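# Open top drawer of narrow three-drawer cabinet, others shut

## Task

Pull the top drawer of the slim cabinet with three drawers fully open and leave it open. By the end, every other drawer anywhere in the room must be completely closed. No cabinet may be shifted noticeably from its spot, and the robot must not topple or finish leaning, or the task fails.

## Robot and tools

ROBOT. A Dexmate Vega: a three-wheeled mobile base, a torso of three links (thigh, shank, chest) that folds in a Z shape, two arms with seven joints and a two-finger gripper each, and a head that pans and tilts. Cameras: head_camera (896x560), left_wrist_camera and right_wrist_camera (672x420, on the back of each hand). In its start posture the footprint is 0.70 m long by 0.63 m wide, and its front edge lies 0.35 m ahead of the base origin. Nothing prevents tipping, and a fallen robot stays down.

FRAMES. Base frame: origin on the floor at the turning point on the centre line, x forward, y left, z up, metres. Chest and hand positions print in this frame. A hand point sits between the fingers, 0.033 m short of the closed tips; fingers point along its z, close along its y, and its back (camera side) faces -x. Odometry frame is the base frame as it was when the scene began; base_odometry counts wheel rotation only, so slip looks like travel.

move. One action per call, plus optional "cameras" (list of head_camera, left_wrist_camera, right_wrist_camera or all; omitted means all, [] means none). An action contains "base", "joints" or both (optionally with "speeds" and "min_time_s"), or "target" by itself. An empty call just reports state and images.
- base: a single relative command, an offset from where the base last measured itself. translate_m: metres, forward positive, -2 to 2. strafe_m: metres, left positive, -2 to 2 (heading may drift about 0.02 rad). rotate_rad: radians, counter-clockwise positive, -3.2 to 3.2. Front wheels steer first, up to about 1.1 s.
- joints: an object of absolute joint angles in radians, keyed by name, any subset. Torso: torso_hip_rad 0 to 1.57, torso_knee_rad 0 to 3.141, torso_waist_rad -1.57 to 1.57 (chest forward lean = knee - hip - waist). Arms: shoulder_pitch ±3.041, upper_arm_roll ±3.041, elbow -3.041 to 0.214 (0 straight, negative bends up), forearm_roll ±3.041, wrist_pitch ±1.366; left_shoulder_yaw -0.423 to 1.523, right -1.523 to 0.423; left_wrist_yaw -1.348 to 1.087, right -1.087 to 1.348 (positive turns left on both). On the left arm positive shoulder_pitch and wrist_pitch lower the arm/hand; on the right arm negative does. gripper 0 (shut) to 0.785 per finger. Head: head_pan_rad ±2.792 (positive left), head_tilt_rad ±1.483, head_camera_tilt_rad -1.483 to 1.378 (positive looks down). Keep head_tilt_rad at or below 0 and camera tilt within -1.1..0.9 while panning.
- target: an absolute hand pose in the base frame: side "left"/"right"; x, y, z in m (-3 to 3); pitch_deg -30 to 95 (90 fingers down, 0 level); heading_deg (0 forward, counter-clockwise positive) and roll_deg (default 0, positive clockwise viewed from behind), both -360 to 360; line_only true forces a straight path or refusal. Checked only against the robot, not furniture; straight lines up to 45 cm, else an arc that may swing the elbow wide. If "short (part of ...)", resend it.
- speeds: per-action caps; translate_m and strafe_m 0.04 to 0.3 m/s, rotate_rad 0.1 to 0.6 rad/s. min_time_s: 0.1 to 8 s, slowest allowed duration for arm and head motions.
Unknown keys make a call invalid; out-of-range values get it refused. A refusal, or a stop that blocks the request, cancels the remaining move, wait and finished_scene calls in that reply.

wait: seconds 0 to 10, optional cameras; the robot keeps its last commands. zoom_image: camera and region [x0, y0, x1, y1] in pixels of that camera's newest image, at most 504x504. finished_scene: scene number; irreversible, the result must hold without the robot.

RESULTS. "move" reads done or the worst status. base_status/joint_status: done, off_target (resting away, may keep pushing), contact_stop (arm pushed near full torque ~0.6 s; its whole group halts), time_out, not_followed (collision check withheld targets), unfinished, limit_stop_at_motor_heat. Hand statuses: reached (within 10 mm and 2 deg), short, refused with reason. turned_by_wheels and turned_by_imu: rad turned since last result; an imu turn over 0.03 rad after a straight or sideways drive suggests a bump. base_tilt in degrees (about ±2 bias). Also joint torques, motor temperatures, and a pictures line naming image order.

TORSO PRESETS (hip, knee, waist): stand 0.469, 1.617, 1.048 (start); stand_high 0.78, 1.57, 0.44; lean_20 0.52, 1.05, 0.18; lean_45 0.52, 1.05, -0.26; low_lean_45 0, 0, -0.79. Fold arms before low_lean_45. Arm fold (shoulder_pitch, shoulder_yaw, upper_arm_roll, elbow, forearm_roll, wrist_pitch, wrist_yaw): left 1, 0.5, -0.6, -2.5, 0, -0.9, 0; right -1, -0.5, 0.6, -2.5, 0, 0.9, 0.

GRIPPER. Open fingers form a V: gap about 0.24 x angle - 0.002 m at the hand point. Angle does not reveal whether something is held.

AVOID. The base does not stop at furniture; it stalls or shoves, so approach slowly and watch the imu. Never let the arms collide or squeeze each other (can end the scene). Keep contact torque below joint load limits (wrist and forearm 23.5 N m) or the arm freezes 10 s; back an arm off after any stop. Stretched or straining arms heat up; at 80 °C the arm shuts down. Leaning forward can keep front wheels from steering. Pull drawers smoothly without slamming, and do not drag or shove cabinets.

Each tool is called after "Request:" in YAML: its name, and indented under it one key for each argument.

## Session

Request:
move:
  cameras: ["head_camera"]

Scene clock: 0.00 s.
Joint torques (N m): no reading
Motor temperatures (°C): left_arm=[31 31 31 25 40 34 41] | right_arm=[29 26 32 31 36 36 33]
base_odometry: x=+0.000 y=+0.000 heading=+0.000
turned_by_wheels: +0.000
turned_by_imu: +0.000
base_tilt: forward=+0.0 right=+0.7
base_status: not commanded
joint_positions: torso_hip_rad=+0.469 torso_knee_rad=+1.617 torso_waist_rad=+1.048 left_shoulder_pitch_rad=+2.199 left_shoulder_yaw_rad=+0.008 left_upper_arm_roll_rad=-0.009 left_elbow_rad=-1.083 left_forearm_roll_rad=+0.016 left_wrist_pitch_rad=-0.484 left_wrist_yaw_rad=+0.004 left_gripper_rad=+0.005 right_shoulder_pitch_rad=-2.209 right_shoulder_yaw_rad=+0.017 right_upper_arm_roll_rad=-0.013 right_elbow_rad=-1.119 right_forearm_roll_rad=-0.015 right_wrist_pitch_rad=+0.484 right_wrist_yaw_rad=-0.019 right_gripper_rad=+0.005 head_pan_rad=+0.000 head_tilt_rad=+0.000 head_camera_tilt_rad=+0.000
joint_status: not commanded
chest: x=-0.0111 y=+0.0000 z=+1.4155 quat_wxyz=(+0.999, +0.000, +0.050, +0.000) (m; base frame)
left_hand: x=+0.1862 y=+0.2374 z=+0.5952 quat_wxyz=(+0.407, +0.009, +0.913, +0.007) pitch_deg=+41.9 heading_deg=+0.4 roll_deg=+1.6 back=up (m; base frame)
right_hand: x=+0.1977 y=-0.2171 z=+0.6067 quat_wxyz=(+0.419, +0.002, +0.908, +0.001) pitch_deg=+40.4 heading_deg=+0.0 roll_deg=+0.2 back=up (m; base frame)
pictures: head_camera

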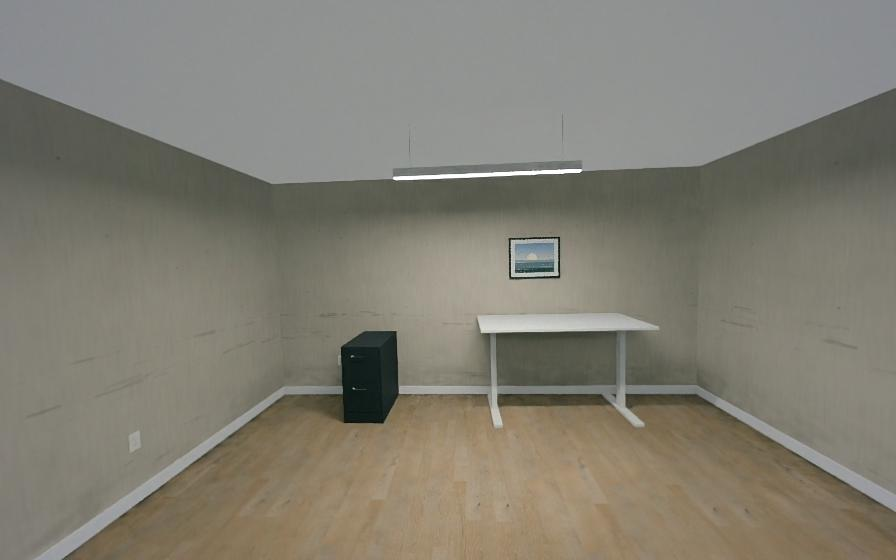

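Request:
move:
  base: {"rotate_rad": -1.64}
  joints: {"torso_hip_rad": 0.05, "torso_knee_rad": 0.6, "torso_waist_rad": -0.25, "left_shoulder_pitch_rad": 0.661, "left_shoulder_yaw_rad": 0.759, "left_upper_arm_roll_rad": 0.88, "left_elbow_rad": -1.916, "left_forearm_roll_rad": 0.79, "left_wrist_pitch_rad": 0.862, "left_wrist_yaw_rad": -0.495, "left_gripper_rad": 0.25, "right_shoulder_pitch_rad": -1.6, "right_shoulder_yaw_rad": 0, "right_upper_arm_roll_rad": 0, "right_elbow_rad": -2.2, "right_forearm_roll_rad": 0, "right_wrist_pitch_rad": 0, "right_wrist_yaw_rad": 0, "head_pan_rad": 0, "head_camera_tilt_rad": -0.4}
  cameras: ["head_camera"]

Scene clock: 7.03 s.
Joint torques (N m): left_arm=[-19.52 6.94 -5.43 -5.55 2.17 0.82 0.67] | right_arm=[11.07 -3.92 4.12 -9.68 0.44 3.02 0.28]
Motor temperatures (°C): left_arm=[31 31 31 26 40 34 41] | right_arm=[29 26 32 31 36 36 33]
move: done
base_odometry: x=+0.002 y=+0.001 heading=-1.645
turned_by_wheels: -1.645
turned_by_imu: -1.636
base_tilt: forward=+0.1 right=+0.7
base_status: done
joint_positions: torso_hip_rad=+0.050 torso_knee_rad=+0.600 torso_waist_rad=-0.250 left_shoulder_pitch_rad=+0.665 left_shoulder_yaw_rad=+0.757 left_upper_arm_roll_rad=+0.877 left_elbow_rad=-1.913 left_forearm_roll_rad=+0.788 left_wrist_pitch_rad=+0.858 left_wrist_yaw_rad=-0.493 left_gripper_rad=+0.250 right_shoulder_pitch_rad=-1.600 right_shoulder_yaw_rad=+0.000 right_upper_arm_roll_rad=+0.000 right_elbow_rad=-2.200 right_forearm_roll_rad=+0.000 right_wrist_pitch_rad=+0.000 right_wrist_yaw_rad=+0.000 right_gripper_rad=+0.005 head_pan_rad=+0.000 head_tilt_rad=+0.000 head_camera_tilt_rad=-0.400
joint_status: all done
chest: x=+0.1386 y=+0.0000 z=+1.0534 quat_wxyz=(+0.921, +0.000, +0.389, +0.000) (m; base frame)
left_hand: x=+0.6948 y=+0.1995 z=+0.4370 quat_wxyz=(+0.270, +0.653, +0.654, +0.268) pitch_deg=+45.2 heading_deg=-0.2 roll_deg=+89.8 (m; base frame)
right_hand: x=+0.6058 y=-0.2293 z=+0.6178 quat_wxyz=(+0.633, +0.000, +0.775, +0.000) pitch_deg=+11.5 heading_deg=+0.0 roll_deg=+0.0 back=up (m; base frame)
pictures: head_camera

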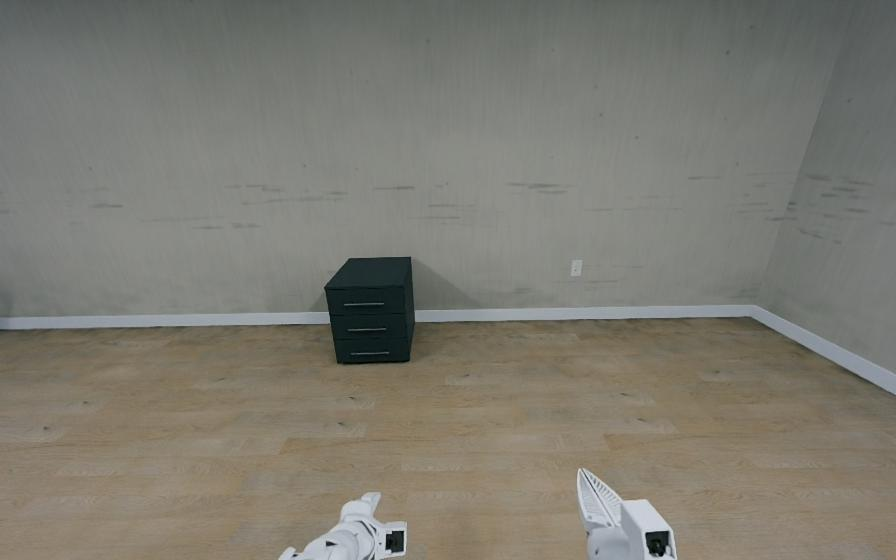

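Request:
move:
  base: {"rotate_rad": 0.24}
  cameras: []

Request:
move:
  base: {"translate_m": 1.0}
  cameras: []

Request:
move:
  base: {"rotate_rad": -0.195}
  cameras: ["head_camera", "left_wrist_camera"]

Scene clock: 9.27 s.
Joint torques (N m): left_arm=[-19.05 5.06 -6.47 -5.52 2.22 0.06 0.58] | right_arm=[10.21 -1.79 4.29 -9.17 0.47 2.81 0.24]
Motor temperatures (°C): left_arm=[31 31 31 26 40 34 41] | right_arm=[29 26 32 31 36 36 33]
move: done
base_odometry: x=+0.002 y=+0.001 heading=-1.404
turned_by_wheels: +0.240
turned_by_imu: +0.239
base_tilt: forward=+0.0 right=+0.7
base_status: done
joint_positions: torso_hip_rad=+0.050 torso_knee_rad=+0.600 torso_waist_rad=-0.250 left_shoulder_pitch_rad=+0.661 left_shoulder_yaw_rad=+0.759 left_upper_arm_roll_rad=+0.880 left_elbow_rad=-1.916 left_forearm_roll_rad=+0.790 left_wrist_pitch_rad=+0.862 left_wrist_yaw_rad=-0.495 left_gripper_rad=+0.250 right_shoulder_pitch_rad=-1.600 right_shoulder_yaw_rad=+0.000 right_upper_arm_roll_rad=+0.000 right_elbow_rad=-2.200 right_forearm_roll_rad=+0.000 right_wrist_pitch_rad=+0.000 right_wrist_yaw_rad=+0.000 right_gripper_rad=+0.005 head_pan_rad=+0.000 head_tilt_rad=+0.000 head_camera_tilt_rad=-0.400
joint_status: not commanded
chest: x=+0.1386 y=+0.0000 z=+1.0534 quat_wxyz=(+0.921, +0.000, +0.389, +0.000) (m; base frame)
left_hand: x=+0.6964 y=+0.2004 z=+0.4392 quat_wxyz=(+0.270, +0.653, +0.653, +0.271) pitch_deg=+45.0 heading_deg=+0.0 roll_deg=-90.0 (m; base frame)
right_hand: x=+0.6059 y=-0.2293 z=+0.6179 quat_wxyz=(+0.633, +0.000, +0.774, +0.000) pitch_deg=+11.5 heading_deg=+0.0 roll_deg=+0.0 back=up (m; base frame)
pictures: none
No camera images: "cameras" was empty.

Scene clock: 14.40 s.
Joint torques (N m): left_arm=[-18.37 3.82 -5.94 -6.24 2.09 0.26 0.85] | right_arm=[9.01 -2.3 4.27 -8.53 0.36 3.1 0.12]
Motor temperatures (°C): left_arm=[31 31 31 26 40 34 41] | right_arm=[29 26 32 31 36 36 33]
move: done
base_odometry: x=+0.168 y=-0.985 heading=-1.405
turned_by_wheels: -0.001
turned_by_imu: -0.002
base_tilt: forward=+0.1 right=+0.7
base_status: done
joint_positions: torso_hip_rad=+0.050 torso_knee_rad=+0.600 torso_waist_rad=-0.250 left_shoulder_pitch_rad=+0.661 left_shoulder_yaw_rad=+0.759 left_upper_arm_roll_rad=+0.880 left_elbow_rad=-1.916 left_forearm_roll_rad=+0.790 left_wrist_pitch_rad=+0.862 left_wrist_yaw_rad=-0.495 left_gripper_rad=+0.250 right_shoulder_pitch_rad=-1.600 right_shoulder_yaw_rad=+0.000 right_upper_arm_roll_rad=+0.000 right_elbow_rad=-2.200 right_forearm_roll_rad=+0.000 right_wrist_pitch_rad=+0.000 right_wrist_yaw_rad=+0.000 right_gripper_rad=+0.005 head_pan_rad=+0.000 head_tilt_rad=+0.000 head_camera_tilt_rad=-0.400
joint_status: not commanded
chest: x=+0.1387 y=+0.0000 z=+1.0533 quat_wxyz=(+0.921, +0.000, +0.389, +0.000) (m; base frame)
left_hand: x=+0.6964 y=+0.2004 z=+0.4391 quat_wxyz=(+0.270, +0.653, +0.653, +0.271) pitch_deg=+45.0 heading_deg=+0.0 roll_deg=-90.0 (m; base frame)
right_hand: x=+0.6059 y=-0.2293 z=+0.6179 quat_wxyz=(+0.633, +0.000, +0.774, +0.000) pitch_deg=+11.5 heading_deg=+0.0 roll_deg=+0.0 back=up (m; base frame)
pictures: none
No camera images: "cameras" was empty.

Scene clock: 16.10 s.
Joint torques (N m): left_arm=[-16.8 2.46 -6.12 -4.75 2.02 -0.17 0.94] | right_arm=[9.77 -3.06 4.14 -8.51 0.36 3.16 0.24]
Motor temperatures (°C): left_arm=[31 31 31 26 40 34 41] | right_arm=[29 26 32 31 36 36 33]
move: done
base_odometry: x=+0.168 y=-0.986 heading=-1.600
turned_by_wheels: -0.195
turned_by_imu: -0.195
base_tilt: forward=+0.0 right=+0.7
base_status: done
joint_positions: torso_hip_rad=+0.050 torso_knee_rad=+0.600 torso_waist_rad=-0.250 left_shoulder_pitch_rad=+0.661 left_shoulder_yaw_rad=+0.759 left_upper_arm_roll_rad=+0.880 left_elbow_rad=-1.916 left_forearm_roll_rad=+0.790 left_wrist_pitch_rad=+0.862 left_wrist_yaw_rad=-0.495 left_gripper_rad=+0.250 right_shoulder_pitch_rad=-1.600 right_shoulder_yaw_rad=+0.000 right_upper_arm_roll_rad=+0.000 right_elbow_rad=-2.200 right_forearm_roll_rad=+0.000 right_wrist_pitch_rad=+0.000 right_wrist_yaw_rad=+0.000 right_gripper_rad=+0.005 head_pan_rad=+0.000 head_tilt_rad=+0.000 head_camera_tilt_rad=-0.400
joint_status: not commanded
chest: x=+0.1387 y=+0.0000 z=+1.0533 quat_wxyz=(+0.921, +0.000, +0.389, +0.000) (m; base frame)
left_hand: x=+0.6964 y=+0.2004 z=+0.4391 quat_wxyz=(+0.270, +0.653, +0.653, +0.271) pitch_deg=+45.0 heading_deg=+0.0 roll_deg=-90.0 (m; base frame)
right_hand: x=+0.6059 y=-0.2293 z=+0.6179 quat_wxyz=(+0.633, +0.000, +0.774, +0.000) pitch_deg=+11.5 heading_deg=+0.0 roll_deg=+0.0 back=up (m; base frame)
pictures: head_camera, left_wrist_camera

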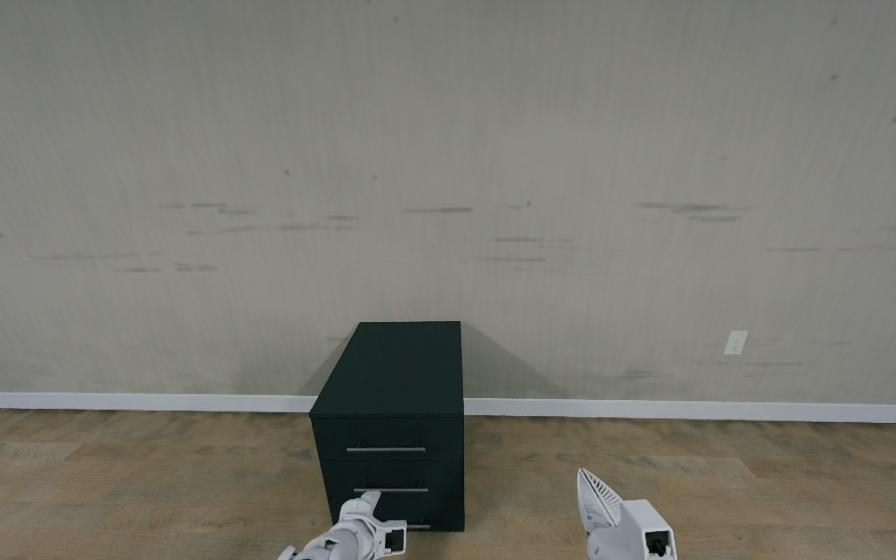

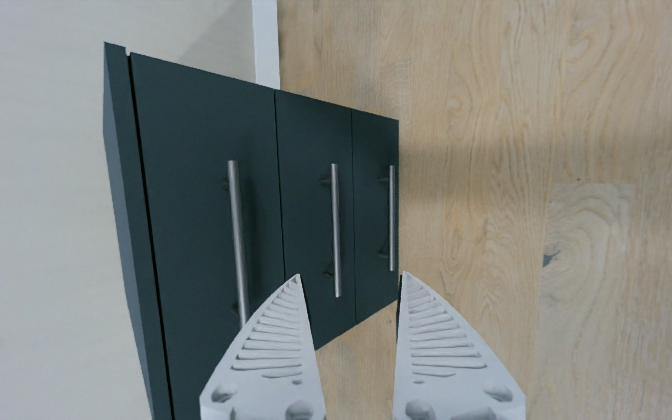

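Request:
move:
  base: {"translate_m": 0.176}
  speeds: {"translate_m": 0.2}
  cameras: ["left_wrist_camera"]

Scene clock: 18.97 s.
Joint torques (N m): left_arm=[-16.96 4.62 -9.57 -3.15 2.93 -0.07 1.76] | right_arm=[7.98 -2.22 4.01 -7.64 0.34 2.89 0.03]
Motor temperatures (°C): left_arm=[31 31 31 26 40 34 41] | right_arm=[29 26 32 31 36 36 33]
move: done
base_odometry: x=+0.163 y=-1.161 heading=-1.601
turned_by_wheels: -0.001
turned_by_imu: -0.001
base_tilt: forward=+0.1 right=+0.8
base_status: done
joint_positions: torso_hip_rad=+0.050 torso_knee_rad=+0.600 torso_waist_rad=-0.250 left_shoulder_pitch_rad=+0.661 left_shoulder_yaw_rad=+0.759 left_upper_arm_roll_rad=+0.880 left_elbow_rad=-1.916 left_forearm_roll_rad=+0.790 left_wrist_pitch_rad=+0.862 left_wrist_yaw_rad=-0.495 left_gripper_rad=+0.250 right_shoulder_pitch_rad=-1.600 right_shoulder_yaw_rad=+0.000 right_upper_arm_roll_rad=+0.000 right_elbow_rad=-2.200 right_forearm_roll_rad=+0.000 right_wrist_pitch_rad=+0.000 right_wrist_yaw_rad=+0.000 right_gripper_rad=+0.005 head_pan_rad=+0.000 head_tilt_rad=+0.000 head_camera_tilt_rad=-0.400
joint_status: not commanded
chest: x=+0.1385 y=+0.0000 z=+1.0534 quat_wxyz=(+0.921, +0.000, +0.389, +0.000) (m; base frame)
left_hand: x=+0.6962 y=+0.2001 z=+0.4392 quat_wxyz=(+0.270, +0.653, +0.653, +0.270) pitch_deg=+45.0 heading_deg=+0.0 roll_deg=+90.0 (m; base frame)
right_hand: x=+0.6059 y=-0.2293 z=+0.6180 quat_wxyz=(+0.633, +0.000, +0.774, +0.000) pitch_deg=+11.5 heading_deg=+0.0 roll_deg=+0.0 back=up (m; base frame)
pictures: left_wrist_camera

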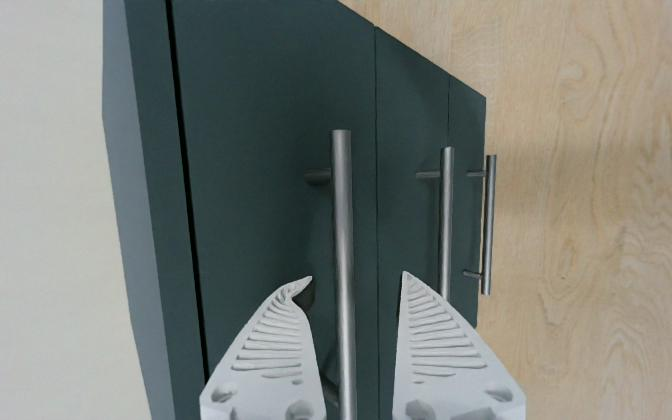

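Request:
move:
  joints: {"left_gripper_rad": 0.0}
  cameras: []

Request:
move:
  base: {"translate_m": -0.42}
  speeds: {"translate_m": 0.2}
  joints: {"head_pan_rad": 2.78, "head_camera_tilt_rad": 0.8}
  cameras: ["head_camera", "left_wrist_camera"]

Scene clock: 20.03 s.
Joint torques (N m): left_arm=[-15 4.44 -8.26 -5 0.67 -0.45 -0.11] | right_arm=[9.63 -2.9 3.74 -8.84 0.36 2.44 0.22]
Motor temperatures (°C): left_arm=[31 31 31 26 40 34 41] | right_arm=[29 26 32 31 36 36 33]
move: done
base_odometry: x=+0.163 y=-1.162 heading=-1.601
turned_by_wheels: +0.000
turned_by_imu: +0.000
base_tilt: forward=+0.1 right=+0.7
base_status: not commanded
joint_positions: torso_hip_rad=+0.050 torso_knee_rad=+0.600 torso_waist_rad=-0.250 left_shoulder_pitch_rad=+0.661 left_shoulder_yaw_rad=+0.759 left_upper_arm_roll_rad=+0.880 left_elbow_rad=-1.916 left_forearm_roll_rad=+0.790 left_wrist_pitch_rad=+0.862 left_wrist_yaw_rad=-0.495 left_gripper_rad=+0.000 right_shoulder_pitch_rad=-1.600 right_shoulder_yaw_rad=+0.000 right_upper_arm_roll_rad=+0.000 right_elbow_rad=-2.200 right_forearm_roll_rad=+0.000 right_wrist_pitch_rad=+0.000 right_wrist_yaw_rad=+0.000 right_gripper_rad=+0.005 head_pan_rad=+0.000 head_tilt_rad=+0.000 head_camera_tilt_rad=-0.400
joint_status: all done
chest: x=+0.1386 y=+0.0000 z=+1.0534 quat_wxyz=(+0.921, +0.000, +0.389, +0.000) (m; base frame)
left_hand: x=+0.6965 y=+0.2003 z=+0.4394 quat_wxyz=(+0.271, +0.653, +0.653, +0.271) pitch_deg=+45.0 heading_deg=+0.0 roll_deg=-90.0 (m; base frame)
right_hand: x=+0.6059 y=-0.2293 z=+0.6180 quat_wxyz=(+0.633, +0.000, +0.774, +0.000) pitch_deg=+11.5 heading_deg=+0.0 roll_deg=+0.0 back=up (m; base frame)
pictures: none
No camera images: "cameras" was empty.

Scene clock: 23.40 s.
Joint torques (N m): left_arm=[-9.54 -1.1 -5.85 -4.55 1.61 -0.67 0.68] | right_arm=[8.81 -2.37 3.83 -7.92 0.16 3.5 0.17]
Motor temperatures (°C): left_arm=[31 31 31 26 40 34 41] | right_arm=[29 26 32 31 36 36 33]
move: done
base_odometry: x=+0.176 y=-0.742 heading=-1.602
turned_by_wheels: -0.001
turned_by_imu: -0.001
base_tilt: forward=+0.0 right=+0.7
base_status: done
joint_positions: torso_hip_rad=+0.050 torso_knee_rad=+0.600 torso_waist_rad=-0.250 left_shoulder_pitch_rad=+0.661 left_shoulder_yaw_rad=+0.759 left_upper_arm_roll_rad=+0.880 left_elbow_rad=-1.916 left_forearm_roll_rad=+0.790 left_wrist_pitch_rad=+0.862 left_wrist_yaw_rad=-0.495 left_gripper_rad=+0.000 right_shoulder_pitch_rad=-1.600 right_shoulder_yaw_rad=+0.000 right_upper_arm_roll_rad=+0.000 right_elbow_rad=-2.200 right_forearm_roll_rad=+0.000 right_wrist_pitch_rad=+0.000 right_wrist_yaw_rad=+0.000 right_gripper_rad=+0.005 head_pan_rad=+2.780 head_tilt_rad=+0.000 head_camera_tilt_rad=+0.800
joint_status: all done
chest: x=+0.1386 y=+0.0000 z=+1.0534 quat_wxyz=(+0.921, +0.000, +0.389, +0.000) (m; base frame)
left_hand: x=+0.6966 y=+0.2005 z=+0.4394 quat_wxyz=(+0.271, +0.653, +0.653, +0.271) pitch_deg=+45.0 heading_deg=+0.0 roll_deg=-90.0 (m; base frame)
right_hand: x=+0.6059 y=-0.2293 z=+0.6179 quat_wxyz=(+0.633, +0.000, +0.774, +0.000) pitch_deg=+11.5 heading_deg=+0.0 roll_deg=+0.0 back=up (m; base frame)
pictures: head_camera, left_wrist_camera

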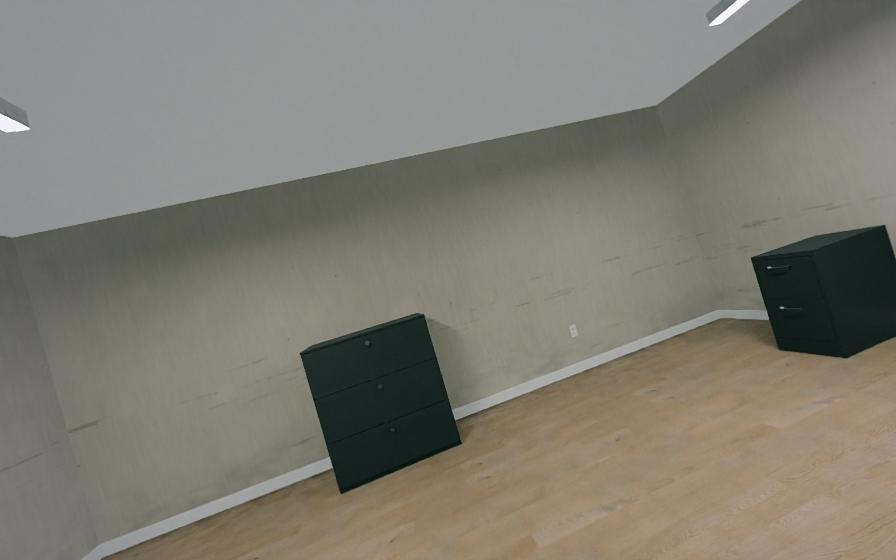

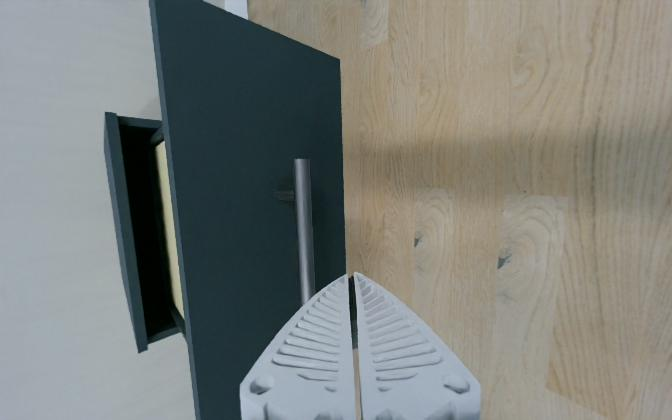

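Request:
finished_scene:
  scene: 3

The scene is finished: the task was done.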